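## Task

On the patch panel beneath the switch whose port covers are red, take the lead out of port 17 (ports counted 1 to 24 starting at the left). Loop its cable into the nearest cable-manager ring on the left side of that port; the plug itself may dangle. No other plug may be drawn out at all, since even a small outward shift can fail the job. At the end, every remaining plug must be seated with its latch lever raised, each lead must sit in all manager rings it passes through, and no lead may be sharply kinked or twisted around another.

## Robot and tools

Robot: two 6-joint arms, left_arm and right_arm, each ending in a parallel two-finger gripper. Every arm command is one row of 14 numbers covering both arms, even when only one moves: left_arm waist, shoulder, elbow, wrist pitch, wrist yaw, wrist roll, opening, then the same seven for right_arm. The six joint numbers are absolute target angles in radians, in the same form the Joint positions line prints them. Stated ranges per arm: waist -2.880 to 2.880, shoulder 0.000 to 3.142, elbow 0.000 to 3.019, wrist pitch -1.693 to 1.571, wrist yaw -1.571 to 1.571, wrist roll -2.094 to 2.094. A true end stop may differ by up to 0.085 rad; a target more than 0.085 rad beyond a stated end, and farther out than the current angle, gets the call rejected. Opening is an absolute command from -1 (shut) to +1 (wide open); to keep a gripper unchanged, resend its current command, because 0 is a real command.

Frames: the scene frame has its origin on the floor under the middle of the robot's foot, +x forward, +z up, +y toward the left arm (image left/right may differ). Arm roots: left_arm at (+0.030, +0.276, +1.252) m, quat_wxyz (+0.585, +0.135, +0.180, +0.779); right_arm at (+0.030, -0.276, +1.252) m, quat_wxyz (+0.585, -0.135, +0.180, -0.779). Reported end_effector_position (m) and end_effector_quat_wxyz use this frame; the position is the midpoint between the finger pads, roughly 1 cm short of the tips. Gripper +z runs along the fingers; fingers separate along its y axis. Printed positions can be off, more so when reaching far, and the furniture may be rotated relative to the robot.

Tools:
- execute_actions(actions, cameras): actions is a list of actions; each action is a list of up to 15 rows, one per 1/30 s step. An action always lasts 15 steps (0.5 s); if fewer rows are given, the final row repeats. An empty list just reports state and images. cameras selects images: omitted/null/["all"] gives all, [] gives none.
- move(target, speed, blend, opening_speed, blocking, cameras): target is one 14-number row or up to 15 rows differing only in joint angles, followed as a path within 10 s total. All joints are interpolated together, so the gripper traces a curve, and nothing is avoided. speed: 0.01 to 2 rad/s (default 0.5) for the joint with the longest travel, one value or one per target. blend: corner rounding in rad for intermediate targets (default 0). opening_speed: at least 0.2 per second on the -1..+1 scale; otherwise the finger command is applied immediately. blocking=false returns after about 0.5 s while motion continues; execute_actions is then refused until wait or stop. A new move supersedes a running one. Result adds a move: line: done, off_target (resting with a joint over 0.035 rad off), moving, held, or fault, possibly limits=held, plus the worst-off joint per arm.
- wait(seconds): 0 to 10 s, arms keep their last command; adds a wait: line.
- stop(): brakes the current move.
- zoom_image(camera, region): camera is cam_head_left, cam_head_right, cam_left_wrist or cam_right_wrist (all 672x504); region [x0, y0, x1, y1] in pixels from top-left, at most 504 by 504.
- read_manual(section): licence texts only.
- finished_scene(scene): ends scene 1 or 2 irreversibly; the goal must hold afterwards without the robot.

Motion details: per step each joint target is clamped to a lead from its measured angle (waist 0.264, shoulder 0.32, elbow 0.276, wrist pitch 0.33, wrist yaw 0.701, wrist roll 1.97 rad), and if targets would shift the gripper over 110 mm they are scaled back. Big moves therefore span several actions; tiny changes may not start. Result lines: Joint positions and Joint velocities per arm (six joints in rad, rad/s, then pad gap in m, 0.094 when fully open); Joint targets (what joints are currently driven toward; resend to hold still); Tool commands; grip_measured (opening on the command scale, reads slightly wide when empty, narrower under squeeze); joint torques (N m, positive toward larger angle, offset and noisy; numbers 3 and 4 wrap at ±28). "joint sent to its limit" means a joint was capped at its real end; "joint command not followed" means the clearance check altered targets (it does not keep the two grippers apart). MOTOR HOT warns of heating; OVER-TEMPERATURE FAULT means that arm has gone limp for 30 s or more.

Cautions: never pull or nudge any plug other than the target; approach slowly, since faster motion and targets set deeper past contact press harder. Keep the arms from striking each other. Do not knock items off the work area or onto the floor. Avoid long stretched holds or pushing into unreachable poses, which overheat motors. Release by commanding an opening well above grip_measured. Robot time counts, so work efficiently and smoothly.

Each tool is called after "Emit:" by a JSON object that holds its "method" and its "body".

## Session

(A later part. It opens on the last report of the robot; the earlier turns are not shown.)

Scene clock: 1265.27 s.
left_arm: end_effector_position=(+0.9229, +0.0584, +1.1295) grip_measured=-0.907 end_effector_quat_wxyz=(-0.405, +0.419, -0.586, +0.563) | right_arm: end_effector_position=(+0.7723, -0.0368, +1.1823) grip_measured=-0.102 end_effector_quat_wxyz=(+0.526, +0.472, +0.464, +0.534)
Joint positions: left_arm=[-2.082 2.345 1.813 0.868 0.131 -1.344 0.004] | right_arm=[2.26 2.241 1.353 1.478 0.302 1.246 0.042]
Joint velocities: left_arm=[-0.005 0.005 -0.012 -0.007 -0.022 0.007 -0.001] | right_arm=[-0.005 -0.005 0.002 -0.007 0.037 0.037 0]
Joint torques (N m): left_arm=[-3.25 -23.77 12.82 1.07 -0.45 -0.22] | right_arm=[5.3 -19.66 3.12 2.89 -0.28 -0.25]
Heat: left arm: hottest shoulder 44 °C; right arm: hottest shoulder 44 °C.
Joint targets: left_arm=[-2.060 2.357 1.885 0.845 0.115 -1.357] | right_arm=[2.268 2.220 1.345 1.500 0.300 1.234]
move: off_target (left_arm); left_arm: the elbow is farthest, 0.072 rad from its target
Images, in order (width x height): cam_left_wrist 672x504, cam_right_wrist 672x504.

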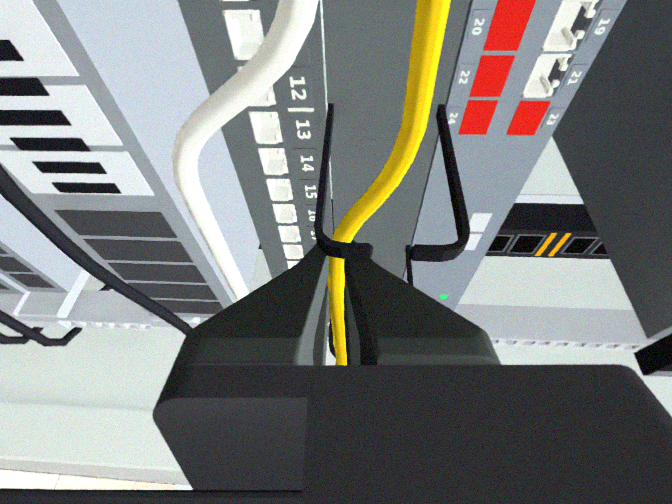

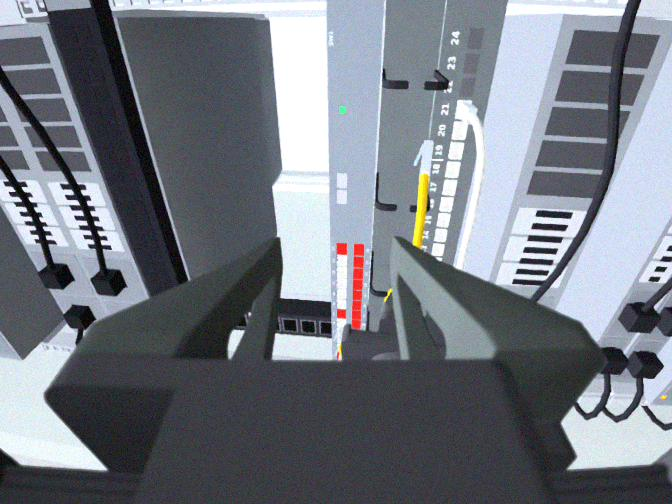

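Emit:
{"method": "move", "body": {"target": [-2.07,2.305,1.845,0.845,0.115,-1.357,-0.95,2.268,2.22,1.345,1.5,0.300,1.234,-0.1], "speed": 0.1, "cameras": ["cam_left_wrist","cam_right_wrist"]}}

Emit:
{"method": "zoom_image", "body": {"camera": "cam_left_wrist", "region": [230, 80, 510, 290]}}

Scene clock: 1278.77 s.
left_arm: end_effector_position=(+0.9226, +0.0585, +1.1282) grip_measured=-0.907 end_effector_quat_wxyz=(-0.405, +0.419, -0.587, +0.562) | right_arm: end_effector_position=(+0.7723, -0.0368, +1.1823) grip_measured=-0.102 end_effector_quat_wxyz=(+0.526, +0.472, +0.464, +0.534)
Joint positions: left_arm=[-2.082 2.347 1.813 0.868 0.129 -1.343 0.004] | right_arm=[2.26 2.241 1.353 1.478 0.302 1.246 0.042]
Joint velocities: left_arm=[-0.015 -0.015 -0.017 0.002 -0.037 0.022 0] | right_arm=[-0.005 -0.005 -0.002 0.002 -0.007 -0.066 0]
Joint torques (N m): left_arm=[-4.13 -28.69 9.42 0.88 -0.35 -0.21] | right_arm=[5.95 -19.66 3.03 2.86 -0.24 -0.3]
Heat: left arm: hottest shoulder 47 °C; right arm: hottest shoulder 44 °C.
Joint targets: left_arm=[-2.069 2.306 1.845 0.845 0.116 -1.355] | right_arm=[2.268 2.220 1.345 1.500 0.300 1.234]
move: off_target (left_arm); left_arm: the shoulder is farthest, 0.042 rad from its target
Images, in order (width x height): cam_left_wrist 672x504, cam_right_wrist 672x504.

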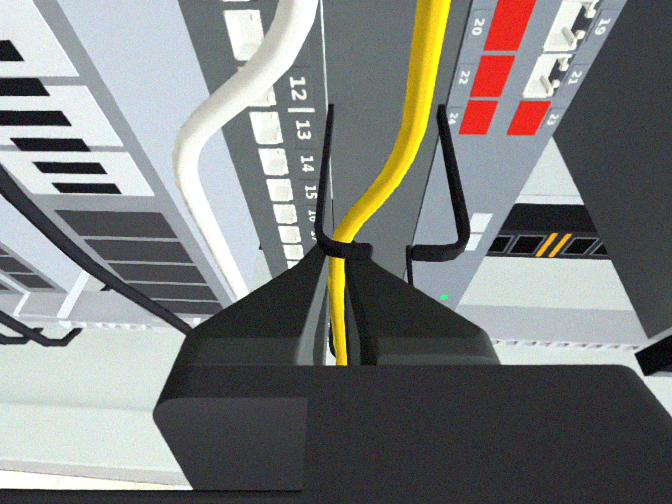

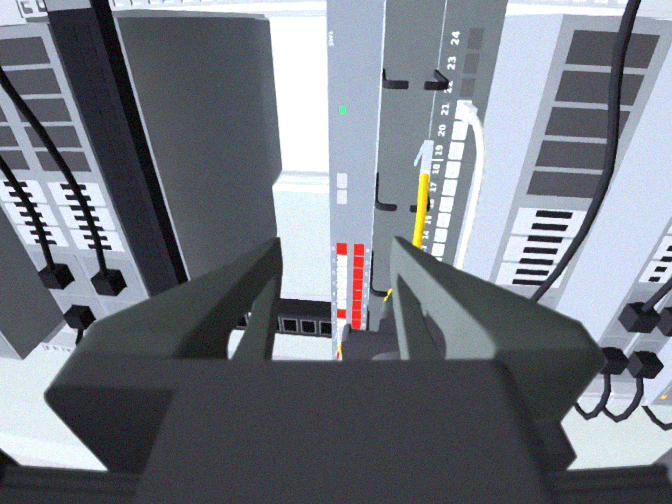

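Scaled by 1.800 from the camera's 672x504 image, which has a finer 960x720 frame.

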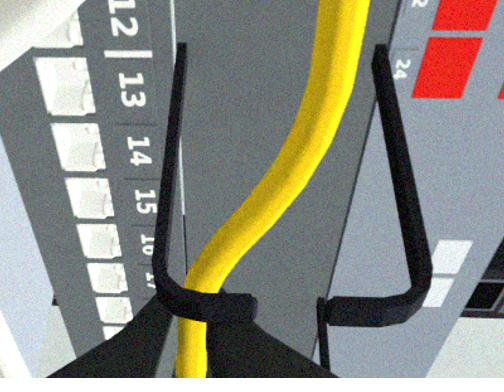

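Emit:
{"method": "move", "body": {"target": [-2.07,2.285,1.84,0.830,0.115,-1.357,-0.95,2.268,2.22,1.345,1.5,0.300,1.234,-0.1], "speed": 0.1, "cameras": ["cam_left_wrist"]}}

Scene clock: 1285.30 s.
left_arm: end_effector_position=(+0.9235, +0.0573, +1.1288) grip_measured=-0.907 end_effector_quat_wxyz=(-0.401, +0.422, -0.590, +0.559) | right_arm: end_effector_position=(+0.7723, -0.0368, +1.1823) grip_measured=-0.102 end_effector_quat_wxyz=(+0.526, +0.472, +0.464, +0.534)
Joint positions: left_arm=[-2.083 2.341 1.813 0.848 0.128 -1.343 0.004] | right_arm=[2.26 2.241 1.353 1.478 0.302 1.246 0.042]
Joint velocities: left_arm=[-0.024 0.005 0.002 0.002 -0.007 -0.051 -0.001] | right_arm=[0.015 -0.005 -0.002 0.012 0.066 0.022 0.001]
Joint torques (N m): left_arm=[-4.25 -30.15 9.03 1.32 -0.33 -0.21] | right_arm=[5.07 -20.19 2.99 2.84 -0.28 -0.27]
Heat: left arm: hottest shoulder 49 °C; right arm: hottest shoulder 44 °C.
Joint targets: left_arm=[-2.071 2.285 1.840 0.831 0.115 -1.357] | right_arm=[2.268 2.220 1.345 1.500 0.300 1.234]
move: off_target (left_arm); left_arm: the shoulder is farthest, 0.056 rad from its target
Images, in order (width x height): cam_left_wrist 672x504.

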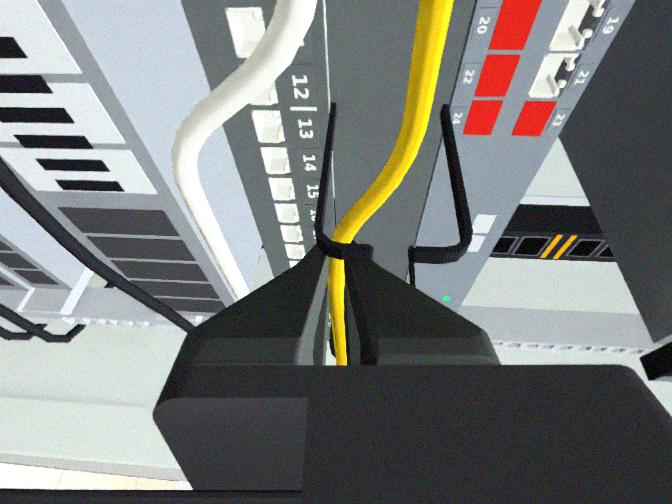

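Emit:
{"method": "move", "body": {"target": [-2.07,2.250,1.805,0.830,0.115,-1.357,-0.95,2.268,2.22,1.345,1.5,0.300,1.234,-0.1], "speed": 0.1, "cameras": ["cam_left_wrist"]}}

Scene clock: 1298.60 s.
left_arm: end_effector_position=(+0.9231, +0.0592, +1.1360) grip_measured=-0.907 end_effector_quat_wxyz=(-0.397, +0.425, -0.592, +0.558) | right_arm: end_effector_position=(+0.7723, -0.0368, +1.1823) grip_measured=-0.102 end_effector_quat_wxyz=(+0.526, +0.472, +0.464, +0.534)
Joint positions: left_arm=[-2.083 2.318 1.795 0.834 0.126 -1.349 0.004] | right_arm=[2.26 2.241 1.353 1.478 0.302 1.246 0.042]
Joint velocities: left_arm=[-0.005 -0.015 -0.017 -0.002 -0.022 -0.066 0] | right_arm=[-0.005 -0.005 -0.007 -0.012 0.037 0.007 0]
Joint torques (N m): left_arm=[-3.96 -31.15 7.86 1.73 -0.28 -0.18] | right_arm=[5.42 -19.49 3.07 3 -0.28 -0.27]
Heat: left arm: hottest shoulder 51 °C; right arm: hottest shoulder 44 °C.
Joint targets: left_arm=[-2.070 2.249 1.805 0.829 0.115 -1.359] | right_arm=[2.268 2.220 1.345 1.500 0.300 1.234]
move: off_target (left_arm); left_arm: the shoulder is farthest, 0.068 rad from its target
Images, in order (width x height): cam_left_wrist 672x504.

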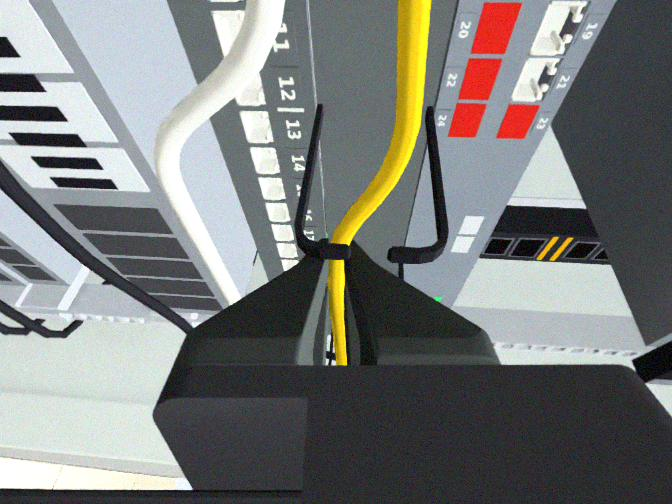

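Emit:
{"method": "move", "body": {"target": [-2.06,2.33,1.955,0.750,0.115,-1.357,-0.95,2.268,2.22,1.345,1.5,0.300,1.234,-0.1], "speed": 0.1, "cameras": ["cam_left_wrist","cam_right_wrist"]}}

Emit:
{"method": "zoom_image", "body": {"camera": "cam_left_wrist", "region": [230, 80, 510, 290]}}

Emit:
{"method": "zoom_image", "body": {"camera": "cam_right_wrist", "region": [330, 100, 490, 370]}}

Scene clock: 1310.40 s.
left_arm: end_effector_position=(+0.9335, +0.0506, +1.1320) grip_measured=-0.907 end_effector_quat_wxyz=(-0.386, +0.429, -0.600, +0.554) | right_arm: end_effector_position=(+0.7723, -0.0368, +1.1823) grip_measured=-0.102 end_effector_quat_wxyz=(+0.526, +0.472, +0.464, +0.534)
Joint positions: left_arm=[-2.089 2.336 1.85 0.768 0.126 -1.349 0.004] | right_arm=[2.26 2.241 1.353 1.478 0.302 1.246 0.042]
Joint velocities: left_arm=[-0.005 -0.005 -0.007 -0.002 -0.051 -0.051 0.001] | right_arm=[-0.015 0.005 -0.002 0.007 -0.051 -0.022 0]
Joint torques (N m): left_arm=[-3.25 -25.47 15.99 1.24 -0.27 -0.18] | right_arm=[5.54 -19.96 3.15 2.99 -0.28 -0.23]
Heat: left arm: hottest shoulder 53 °C; right arm: hottest shoulder 44 °C.
Joint targets: left_arm=[-2.060 2.331 1.954 0.750 0.115 -1.356] | right_arm=[2.268 2.220 1.345 1.500 0.300 1.234]
move: off_target (left_arm); left_arm: the elbow is farthest, 0.105 rad from its target
Images, in order (width x height): cam_left_wrist 672x504, cam_right_wrist 672x504.

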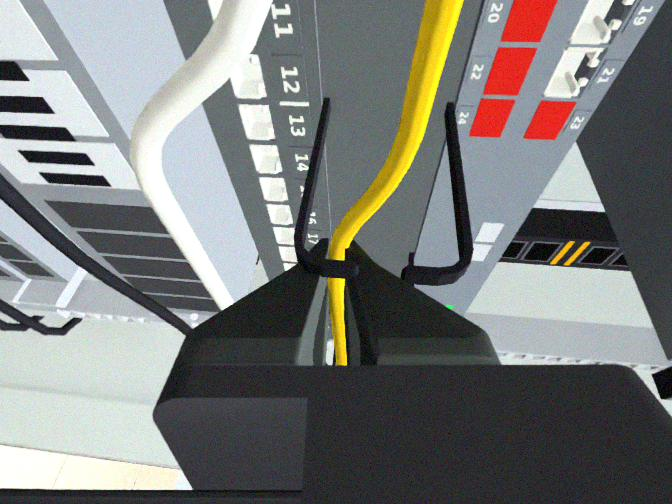

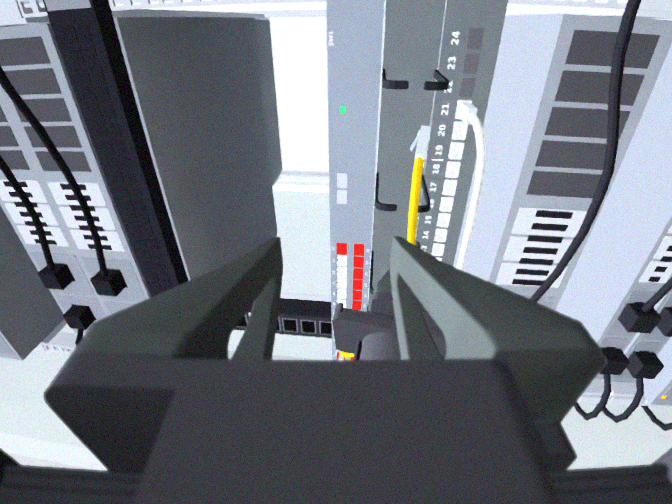

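Scaled by 1.800 from the camera's 672x504 image, which has a finer 960x720 frame.

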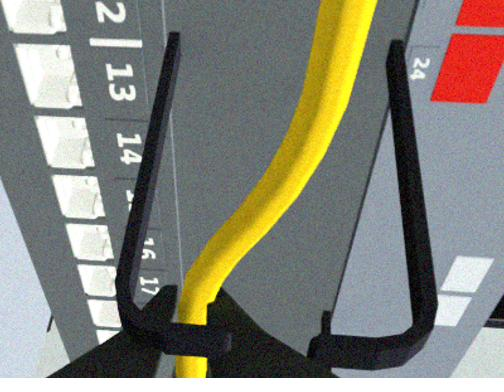

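Scaled by 1.867 from the camera's 672x504 image, which has a finer 960x720 frame.

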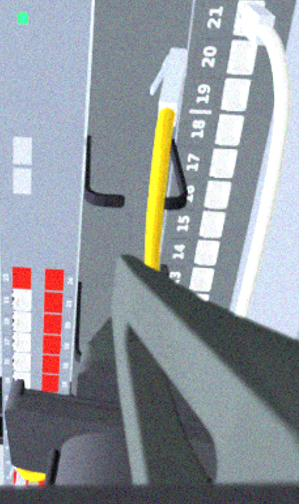

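Emit:
{"method": "move", "body": {"target": [-2.06,2.33,1.895,0.750,0.115,-1.357,-0.5,2.268,2.22,1.345,1.5,0.300,1.234,-0.1], "opening_speed": 0.25}}

Emit:
{"method": "zoom_image", "body": {"camera": "cam_left_wrist", "region": [230, 80, 510, 290]}}

Scene clock: 1321.37 s.
left_arm: end_effector_position=(+0.9315, +0.0501, +1.1234) grip_measured=-0.504 end_effector_quat_wxyz=(-0.381, +0.434, -0.605, +0.548) | right_arm: end_effector_position=(+0.7723, -0.0368, +1.1823) grip_measured=-0.102 end_effector_quat_wxyz=(+0.526, +0.472, +0.464, +0.534)
Joint positions: left_arm=[-2.089 2.342 1.85 0.754 0.12 -1.349 0.023] | right_arm=[2.26 2.241 1.353 1.478 0.302 1.246 0.042]
Joint velocities: left_arm=[0.005 -0.015 -0.007 -0.002 -0.051 -0.051 0.001] | right_arm=[-0.024 -0.005 0.017 -0.012 0.051 -0.066 0.001]
Joint torques (N m): left_arm=[-3.14 -26.52 10.84 1.76 -0.06 -0.16] | right_arm=[5.36 -19.9 3.15 2.97 -0.3 -0.27]
Heat: left arm: hottest shoulder 54 °C; right arm: hottest shoulder 44 °C.
Joint targets: left_arm=[-2.060 2.329 1.895 0.750 0.114 -1.357] | right_arm=[2.268 2.220 1.345 1.500 0.300 1.234]
move: off_target (left_arm); left_arm: the elbow is farthest, 0.045 rad from its target

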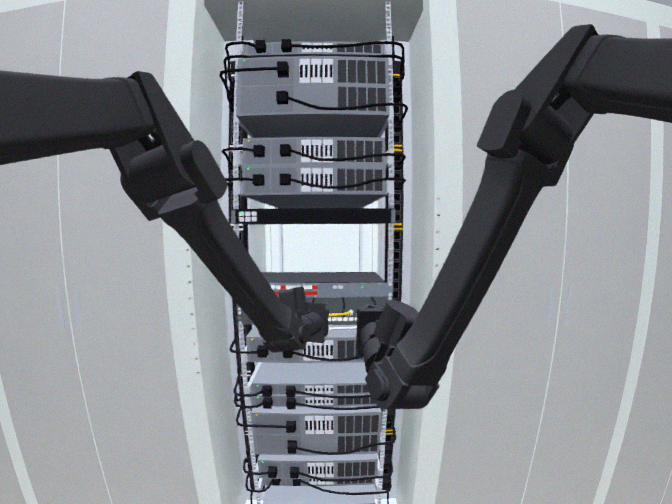

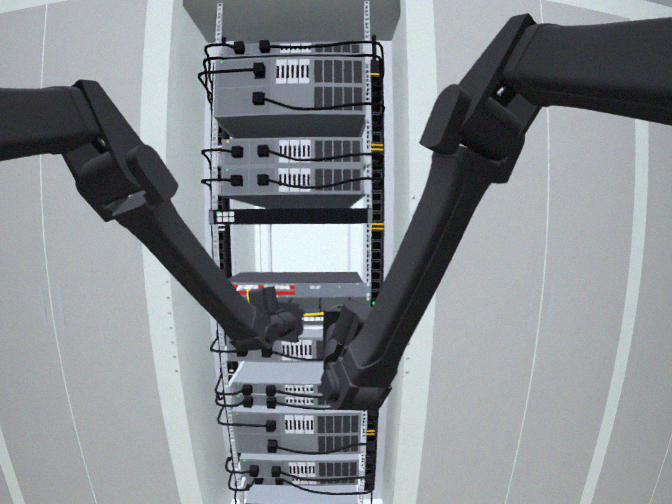

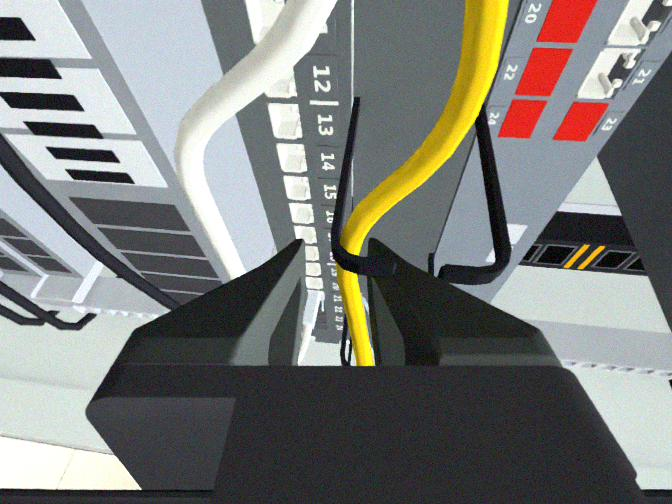

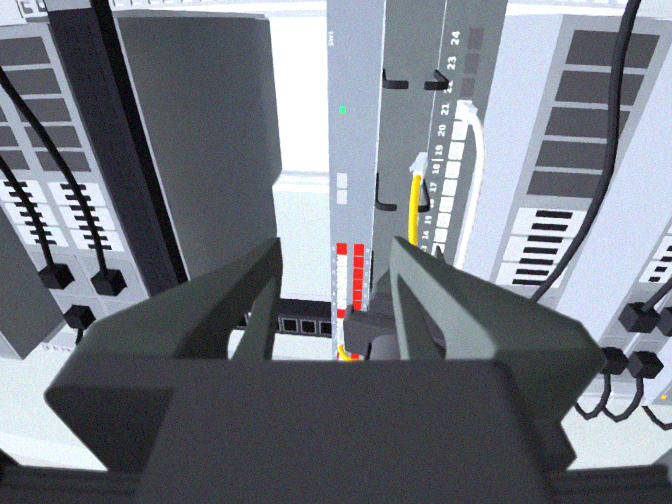

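Scaled by 1.800 from the camera's 672x504 image, which has a finer 960x720 frame.

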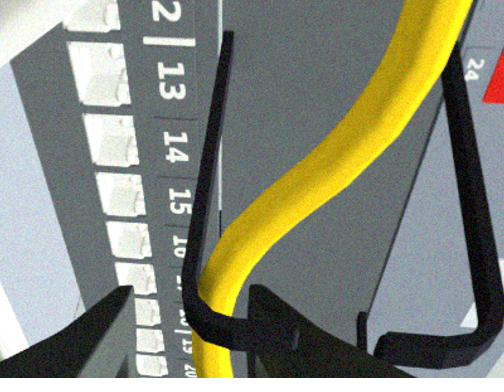

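Emit:
{"method": "move", "body": {"target": [-2.10,2.33,1.895,0.750,0.115,-1.357,-0.35,2.268,2.22,1.345,1.5,0.300,1.234,-0.1], "opening_speed": 0.4, "cameras": ["cam_left_wrist"]}}

Emit:
{"method": "move", "body": {"target": [-2.115,2.26,1.66,0.885,0.115,-1.357,-0.35,2.268,2.22,1.345,1.5,0.300,1.234,-0.1], "speed": 0.15, "cameras": ["cam_left_wrist","cam_right_wrist"]}}

Scene clock: 1336.60 s.
left_arm: end_effector_position=(+0.9307, +0.0499, +1.1208) grip_measured=-0.354 end_effector_quat_wxyz=(-0.381, +0.435, -0.606, +0.547) | right_arm: end_effector_position=(+0.7723, -0.0368, +1.1823) grip_measured=-0.102 end_effector_quat_wxyz=(+0.526, +0.472, +0.464, +0.534)
Joint positions: left_arm=[-2.089 2.345 1.85 0.754 0.118 -1.349 0.03] | right_arm=[2.26 2.241 1.353 1.478 0.302 1.246 0.042]
Joint velocities: left_arm=[-0.005 -0.005 0.007 -0.022 -0.007 -0.066 0.002] | right_arm=[-0.005 -0.005 0.007 -0.012 0.007 -0.051 -0.001]
Joint torques (N m): left_arm=[-5.95 -26.58 10.85 1.88 -0.02 -0.16] | right_arm=[5.36 -20.31 3.07 3.08 -0.34 -0.29]
Heat: left arm: hottest shoulder 50 °C; right arm: hottest shoulder 44 °C.
Joint targets: left_arm=[-2.100 2.330 1.895 0.750 0.114 -1.357] | right_arm=[2.268 2.220 1.345 1.500 0.300 1.234]
move: off_target (left_arm); left_arm: the elbow is farthest, 0.045 rad from its target
Images, in order (width x height): cam_left_wrist 672x504.

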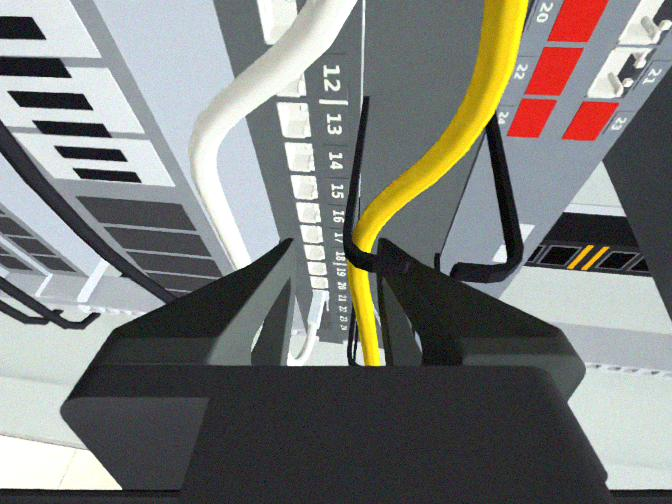

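Scene clock: 1338.67 s.
left_arm: end_effector_position=(+0.8826, +0.0551, +1.1026) grip_measured=-0.353 end_effector_quat_wxyz=(-0.372, +0.442, -0.614, +0.537) | right_arm: end_effector_position=(+0.7723, -0.0368, +1.1823) grip_measured=-0.102 end_effector_quat_wxyz=(+0.526, +0.472, +0.464, +0.534)
Joint positions: left_arm=[-2.091 2.295 1.664 0.855 0.111 -1.349 0.03] | right_arm=[2.26 2.241 1.353 1.478 0.302 1.246 0.042]
Joint velocities: left_arm=[0.005 -0.005 -0.007 -0.007 0.022 0.022 -0.001] | right_arm=[0.005 -0.005 0.012 -0.017 -0.022 -0.007 -0.001]
Joint torques (N m): left_arm=[-6.83 -26.58 5.71 3.04 0.09 -0.18] | right_arm=[5.07 -20.07 2.96 3.1 -0.26 -0.29]
Heat: left arm: hottest shoulder 50 °C; right arm: hottest shoulder 44 °C.
Joint targets: left_arm=[-2.116 2.260 1.660 0.885 0.109 -1.357] | right_arm=[2.268 2.220 1.345 1.500 0.300 1.234]
move: done
Images, in order (width x height): cam_left_wrist 672x504, cam_right_wrist 672x504.

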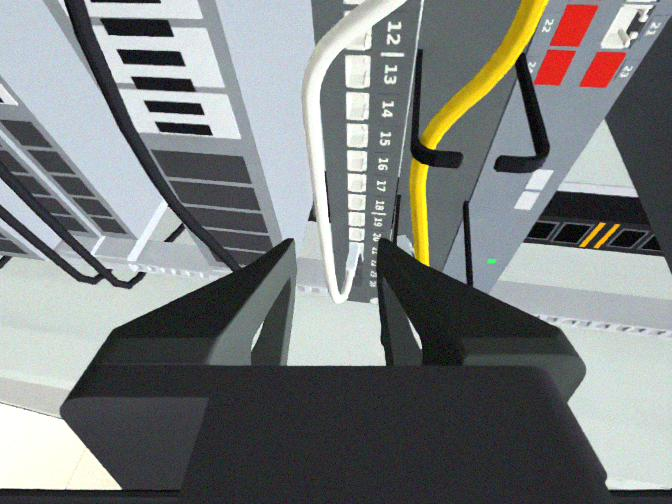

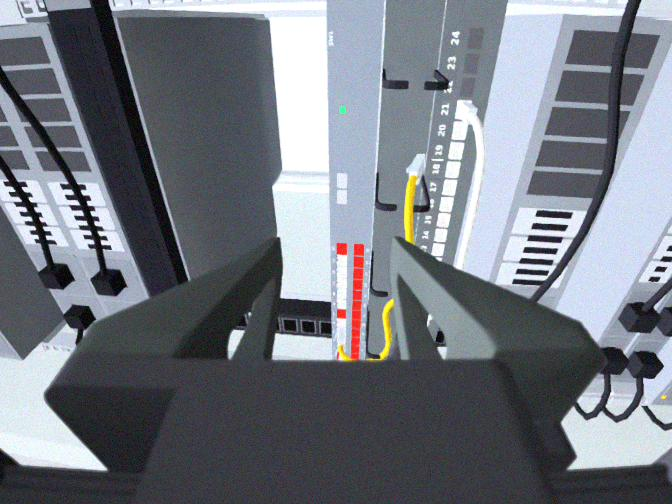

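Emit:
{"method": "move", "body": {"target": [[-2.115,2.17,1.40,1.07,0.115,-1.357,-0.35,2.268,2.22,1.345,1.5,0.300,1.234,-0.1],[-2.042,2.166,1.375,1.188,0.112,0.202,-0.35,2.268,2.22,1.345,1.5,0.300,1.234,-0.1]], "speed": [0.3,0.8]}}

Emit:
{"method": "zoom_image", "body": {"camera": "cam_left_wrist", "region": [150, 0, 520, 300]}}

Scene clock: 1349.97 s.
left_arm: end_effector_position=(+0.8175, +0.0991, +1.1294) grip_measured=-0.353 end_effector_quat_wxyz=(-0.684, -0.094, -0.715, +0.109) | right_arm: end_effector_position=(+0.7723, -0.0368, +1.1823) grip_measured=-0.102 end_effector_quat_wxyz=(+0.526, +0.472, +0.464, +0.534)
Joint positions: left_arm=[-2.06 2.198 1.381 1.159 0.112 0.187 0.03] | right_arm=[2.26 2.241 1.353 1.478 0.302 1.246 0.042]
Joint velocities: left_arm=[-0.005 -0.005 0.007 -0.007 0.007 -0.066 -0.002] | right_arm=[-0.005 -0.005 -0.007 0.007 -0.11 -0.037 0]
Joint torques (N m): left_arm=[-2.61 -24.41 4.19 3 0.14 -0.07] | right_arm=[5.48 -20.25 2.96 3.03 -0.3 -0.31]
Heat: left arm: hottest shoulder 52 °C; right arm: hottest shoulder 44 °C.
Joint targets: left_arm=[-2.041 2.166 1.375 1.188 0.112 0.202] | right_arm=[2.268 2.220 1.345 1.500 0.300 1.234]
move: done

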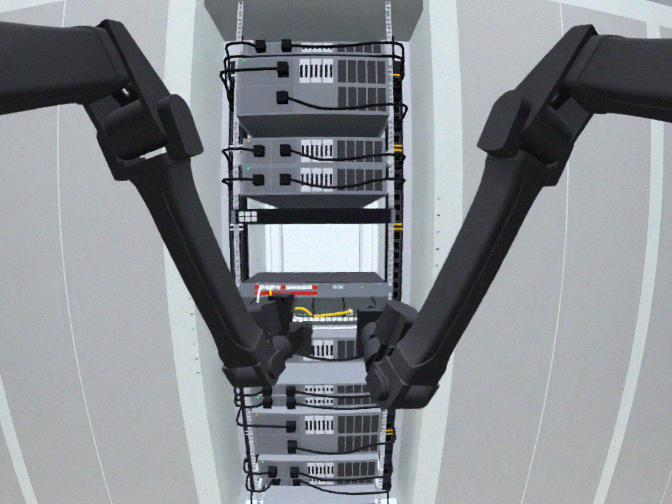

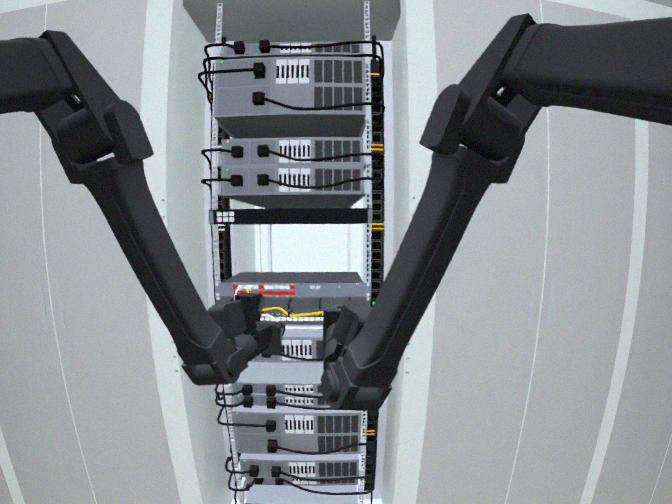

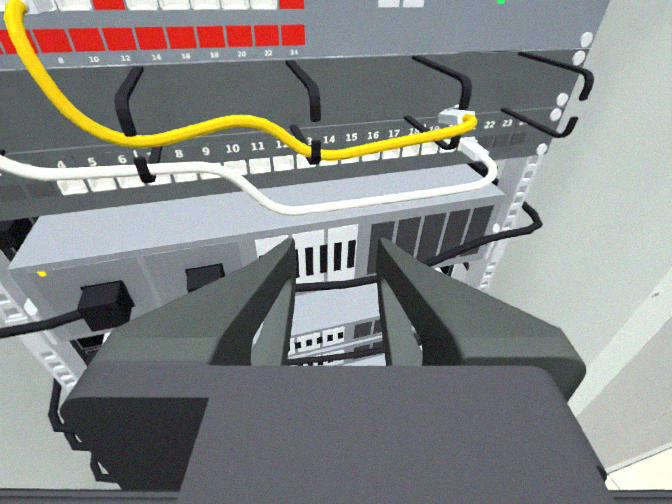

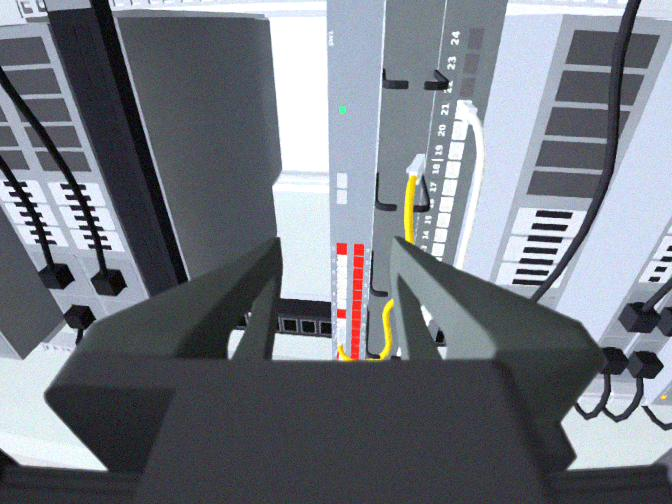

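Scaled by 1.362 from the camera's 672x504 image, which has a finer 960x720 frame.

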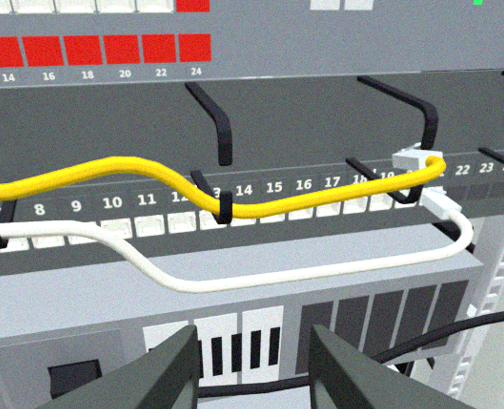

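Emit:
{"method": "zoom_image", "body": {"camera": "cam_left_wrist", "region": [40, 40, 240, 200]}}

Emit:
{"method": "zoom_image", "body": {"camera": "cam_left_wrist", "region": [380, 80, 540, 200]}}

Scaled by 2.520 from the camera's 672x504 image, which has a finer 960x720 frame.

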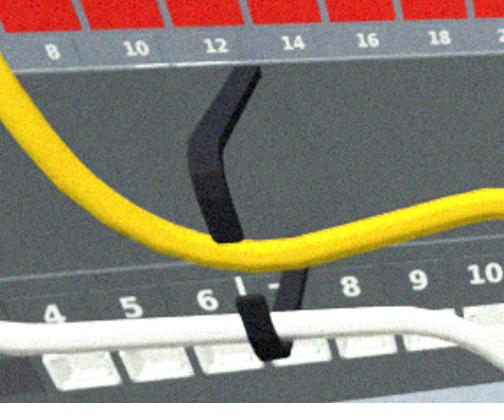

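Scaled by 3.150 from the camera's 672x504 image, which has a finer 960x720 frame.

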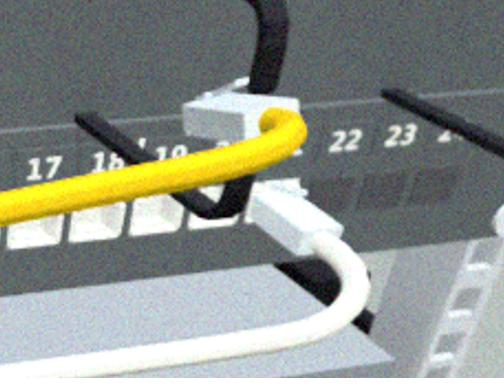

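Emit:
{"method": "zoom_image", "body": {"camera": "cam_right_wrist", "region": [330, 80, 490, 370]}}

Scaled by 1.738 from the camera's 672x504 image, which has a finer 960x720 frame.

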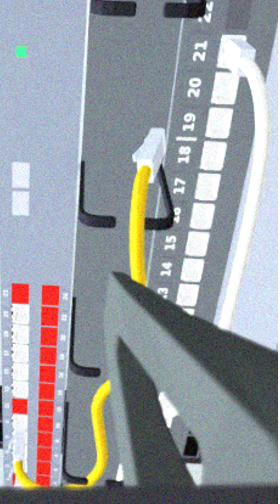

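Emit:
{"method": "move", "body": {"target": [-1.985,2.200,1.535,1.045,-0.045,0.2,-0.6,2.268,2.22,1.345,1.5,0.300,1.234,-0.1], "speed": 0.3, "cameras": ["cam_left_wrist"]}}

Emit:
{"method": "zoom_image", "body": {"camera": "cam_left_wrist", "region": [230, 60, 450, 260]}}

Scene clock: 1406.67 s.
left_arm: end_effector_position=(+0.8715, +0.1727, +1.1367) grip_measured=-0.597 end_effector_quat_wxyz=(+0.684, +0.030, +0.728, -0.023) | right_arm: end_effector_position=(+0.7723, -0.0368, +1.1823) grip_measured=-0.102 end_effector_quat_wxyz=(+0.526, +0.472, +0.464, +0.534)
Joint positions: left_arm=[-1.997 2.198 1.5 1.061 -0.043 0.188 0.019] | right_arm=[2.26 2.241 1.353 1.478 0.302 1.246 0.042]
Joint velocities: left_arm=[-0.005 0.005 0.007 -0.012 -0.022 -0.037 -0.001] | right_arm=[-0.005 0.005 -0.007 0.002 0.022 -0.037 -0.001]
Joint torques (N m): left_arm=[-3.08 -22.59 8.49 1.14 0.06 -0.09] | right_arm=[4.07 -20.42 3.15 2.92 -0.32 -0.21]
Heat: left arm: hottest shoulder 50 °C; right arm: hottest shoulder 44 °C.
Joint targets: left_arm=[-1.986 2.200 1.535 1.044 -0.045 0.200] | right_arm=[2.268 2.220 1.345 1.500 0.300 1.234]
move: done
Images, in order (width x height): cam_left_wrist 672x504.

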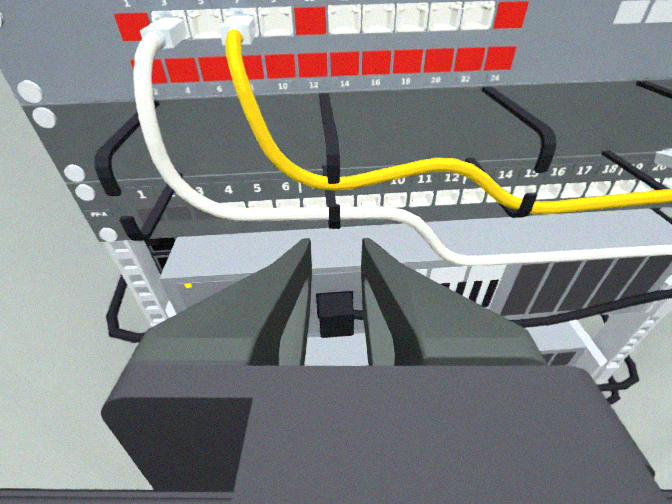

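Scaled by 2.291 from the camera's 672x504 image, which has a finer 960x720 frame.

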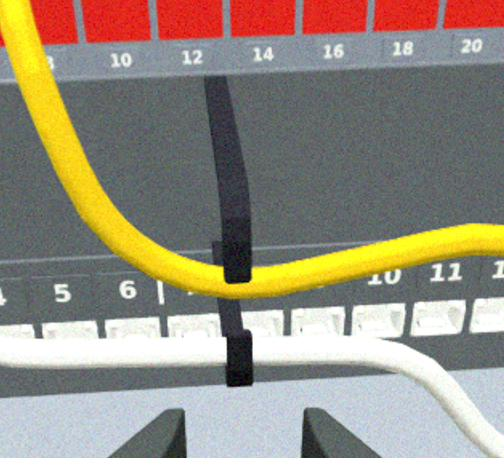

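Emit:
{"method": "move", "body": {"target": [-1.985,2.135,1.445,1.055,-0.045,0.2,-0.6,2.268,2.22,1.345,1.5,0.300,1.234,-0.1], "speed": 0.2, "cameras": ["cam_left_wrist"]}}

Emit:
{"method": "move", "body": {"target": [-1.975,2.205,1.610,0.985,-0.035,0.2,-0.6,2.268,2.22,1.345,1.5,0.300,1.234,-0.1], "speed": 0.15, "cameras": ["cam_left_wrist"]}}

Scene clock: 1426.10 s.
left_arm: end_effector_position=(+0.8612, +0.1747, +1.1413) grip_measured=-0.597 end_effector_quat_wxyz=(+0.678, +0.031, +0.734, -0.023) | right_arm: end_effector_position=(+0.7723, -0.0368, +1.1823) grip_measured=-0.102 end_effector_quat_wxyz=(+0.526, +0.472, +0.464, +0.534)
Joint positions: left_arm=[-1.997 2.166 1.451 1.061 -0.043 0.188 0.019] | right_arm=[2.26 2.241 1.353 1.478 0.302 1.246 0.042]
Joint velocities: left_arm=[-0.005 0.005 -0.002 -0.022 0.007 0.125 0.001] | right_arm=[-0.005 -0.015 -0.002 0.007 0.022 0.051 0]
Joint torques (N m): left_arm=[-3.08 -24.76 4.83 1.7 0.04 -0.11] | right_arm=[5.48 -20.07 2.99 2.86 -0.32 -0.28]
Heat: left arm: hottest shoulder 49 °C; right arm: hottest shoulder 44 °C.
Joint targets: left_arm=[-1.985 2.136 1.445 1.055 -0.045 0.200] | right_arm=[2.268 2.220 1.345 1.500 0.300 1.234]
move: done
Images, in order (width x height): cam_left_wrist 672x504.

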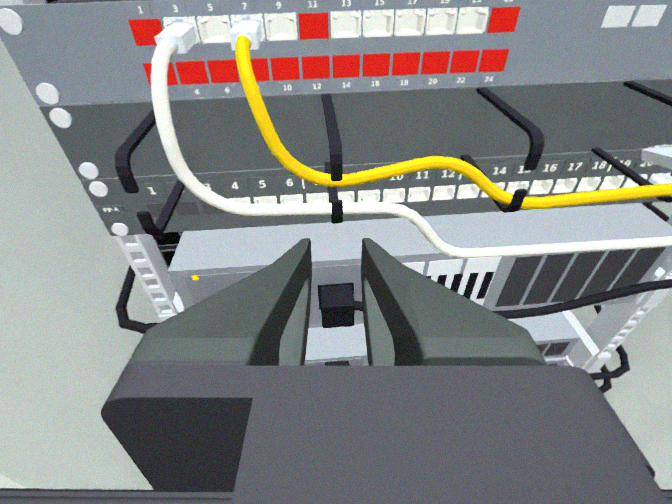

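Scene clock: 1427.70 s.
left_arm: end_effector_position=(+0.8963, +0.1757, +1.1571) grip_measured=-0.597 end_effector_quat_wxyz=(+0.690, +0.029, +0.722, -0.022) | right_arm: end_effector_position=(+0.7723, -0.0368, +1.1823) grip_measured=-0.102 end_effector_quat_wxyz=(+0.526, +0.472, +0.464, +0.534)
Joint positions: left_arm=[-1.994 2.189 1.566 1.003 -0.038 0.188 0.019] | right_arm=[2.26 2.241 1.353 1.478 0.302 1.246 0.042]
Joint velocities: left_arm=[0.005 -0.005 -0.002 0.012 -0.066 -0.022 -0.001] | right_arm=[-0.015 -0.005 -0.002 -0.002 0.037 0.022 0.001]
Joint torques (N m): left_arm=[-2.37 -22.12 9.73 1.25 0.28 -0.1] | right_arm=[4.95 -19.66 3.08 3.1 -0.26 -0.29]
Heat: left arm: hottest shoulder 48 °C; right arm: hottest shoulder 44 °C.
Joint targets: left_arm=[-1.975 2.205 1.609 0.986 -0.035 0.200] | right_arm=[2.268 2.220 1.345 1.500 0.300 1.234]
move: off_target (left_arm); left_arm: the elbow is farthest, 0.044 rad from its target
Images, in order (width x height): cam_left_wrist 672x504.

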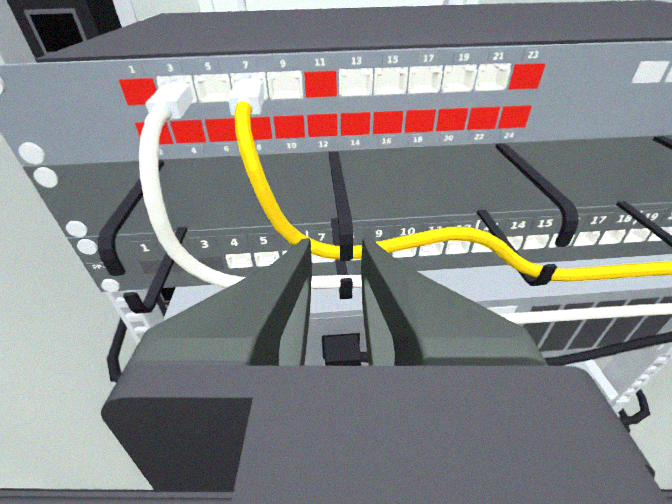

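Emit:
{"method": "move", "body": {"target": [-1.98,2.262,1.715,0.925,-0.045,0.2,-0.6,2.268,2.22,1.345,1.5,0.300,1.234,-0.1], "speed": 0.15, "cameras": ["cam_left_wrist"]}}

Emit:
{"method": "zoom_image", "body": {"camera": "cam_left_wrist", "region": [200, 130, 480, 340]}}

Scene clock: 1437.20 s.
left_arm: end_effector_position=(+0.9181, +0.1714, +1.1433) grip_measured=-0.597 end_effector_quat_wxyz=(+0.685, +0.029, +0.727, -0.022) | right_arm: end_effector_position=(+0.7723, -0.0368, +1.1823) grip_measured=-0.102 end_effector_quat_wxyz=(+0.526, +0.472, +0.464, +0.534)
Joint positions: left_arm=[-1.994 2.244 1.669 0.941 -0.041 0.188 0.019] | right_arm=[2.26 2.241 1.353 1.478 0.302 1.246 0.042]
Joint velocities: left_arm=[-0.015 0.005 -0.012 -0.007 -0.037 -0.037 0] | right_arm=[-0.005 -0.005 -0.012 -0.012 -0.007 0.022 0]
Joint torques (N m): left_arm=[-3.08 -22.71 10.32 1.37 0.04 -0.1] | right_arm=[5.95 -20.54 3.14 2.89 -0.3 -0.29]
Heat: left arm: hottest shoulder 48 °C; right arm: hottest shoulder 44 °C.
Joint targets: left_arm=[-1.980 2.262 1.715 0.924 -0.044 0.200] | right_arm=[2.268 2.220 1.345 1.500 0.300 1.234]
move: off_target (left_arm); left_arm: the elbow is farthest, 0.046 rad from its target
Images, in order (width x height): cam_left_wrist 672x504.

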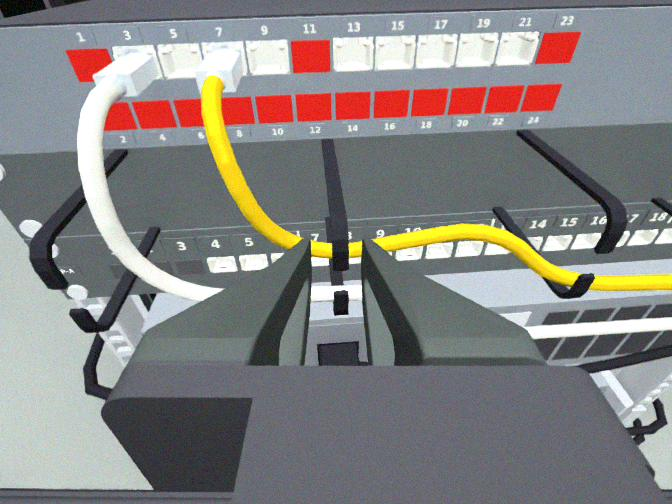

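Scaled by 1.800 from the camera's 672x504 image, which has a finer 960x720 frame.

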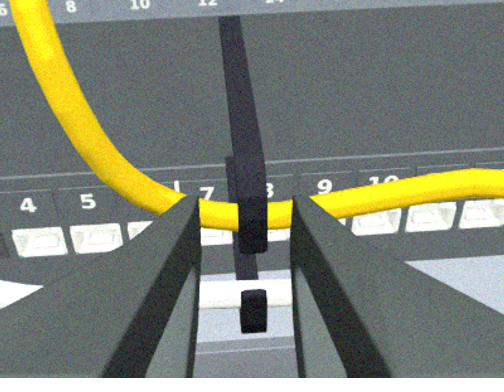

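Emit:
{"method": "move", "body": {"target": [-1.99,2.17,1.46,1.075,-0.045,0.2,-0.6,2.268,2.22,1.345,1.5,0.300,1.234,-0.1], "speed": 0.2, "cameras": ["cam_left_wrist","cam_right_wrist"]}}

Emit:
{"method": "zoom_image", "body": {"camera": "cam_left_wrist", "region": [230, 60, 550, 260]}}

Scene clock: 1445.10 s.
left_arm: end_effector_position=(+0.8571, +0.1728, +1.1151) grip_measured=-0.597 end_effector_quat_wxyz=(+0.664, +0.038, +0.746, -0.020) | right_arm: end_effector_position=(+0.7723, -0.0368, +1.1823) grip_measured=-0.102 end_effector_quat_wxyz=(+0.526, +0.472, +0.464, +0.534)
Joint positions: left_arm=[-1.994 2.203 1.465 1.046 -0.043 0.198 0.019] | right_arm=[2.26 2.241 1.353 1.478 0.302 1.246 0.042]
Joint velocities: left_arm=[-0.005 -0.005 -0.017 0.002 -0.022 0.007 -0.001] | right_arm=[0.015 -0.005 0.007 0.017 -0.007 -0.066 0]
Joint torques (N m): left_arm=[-3.43 -25.29 4.82 2.81 0.05 -0.11] | right_arm=[5.36 -19.6 3.1 3.14 -0.24 -0.26]
Heat: left arm: hottest shoulder 48 °C; right arm: hottest shoulder 44 °C.
Joint targets: left_arm=[-1.990 2.171 1.460 1.075 -0.045 0.209] | right_arm=[2.268 2.220 1.345 1.500 0.300 1.234]
move: done
Images, in order (width x height): cam_left_wrist 672x504, cam_right_wrist 672x504.

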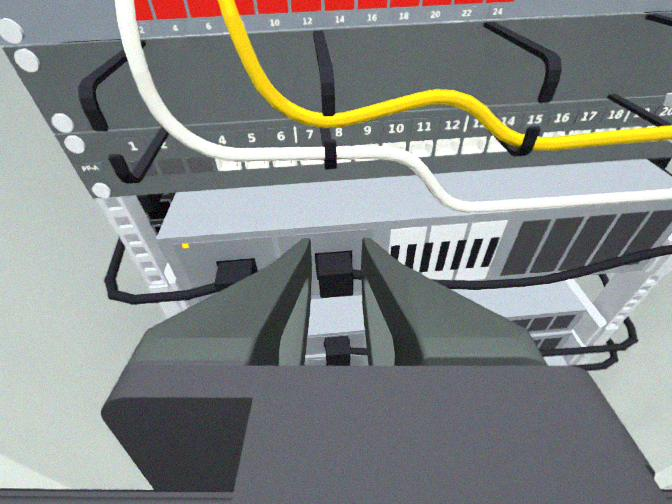

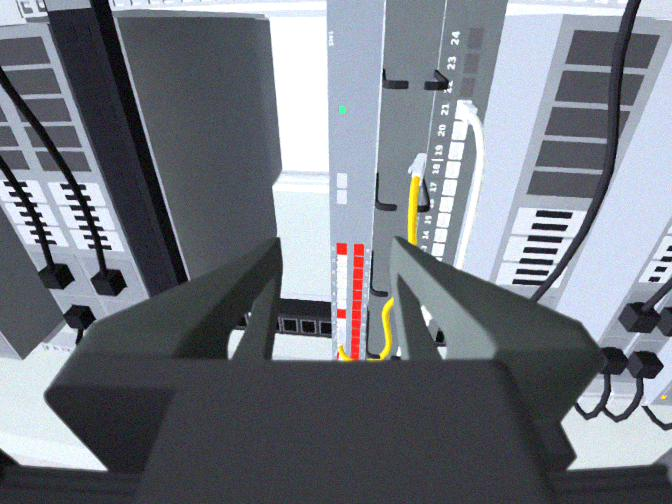

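Scaled by 1.575 from the camera's 672x504 image, which has a finer 960x720 frame.

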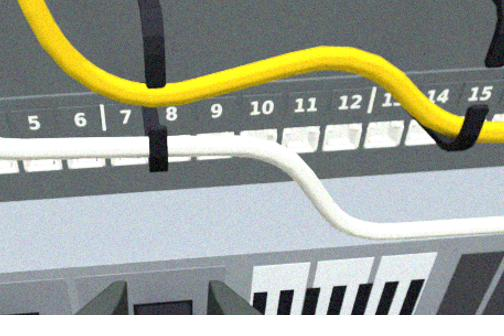

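Emit:
{"method": "finished_scene", "body": {"scene": 1}}

The scene is finished.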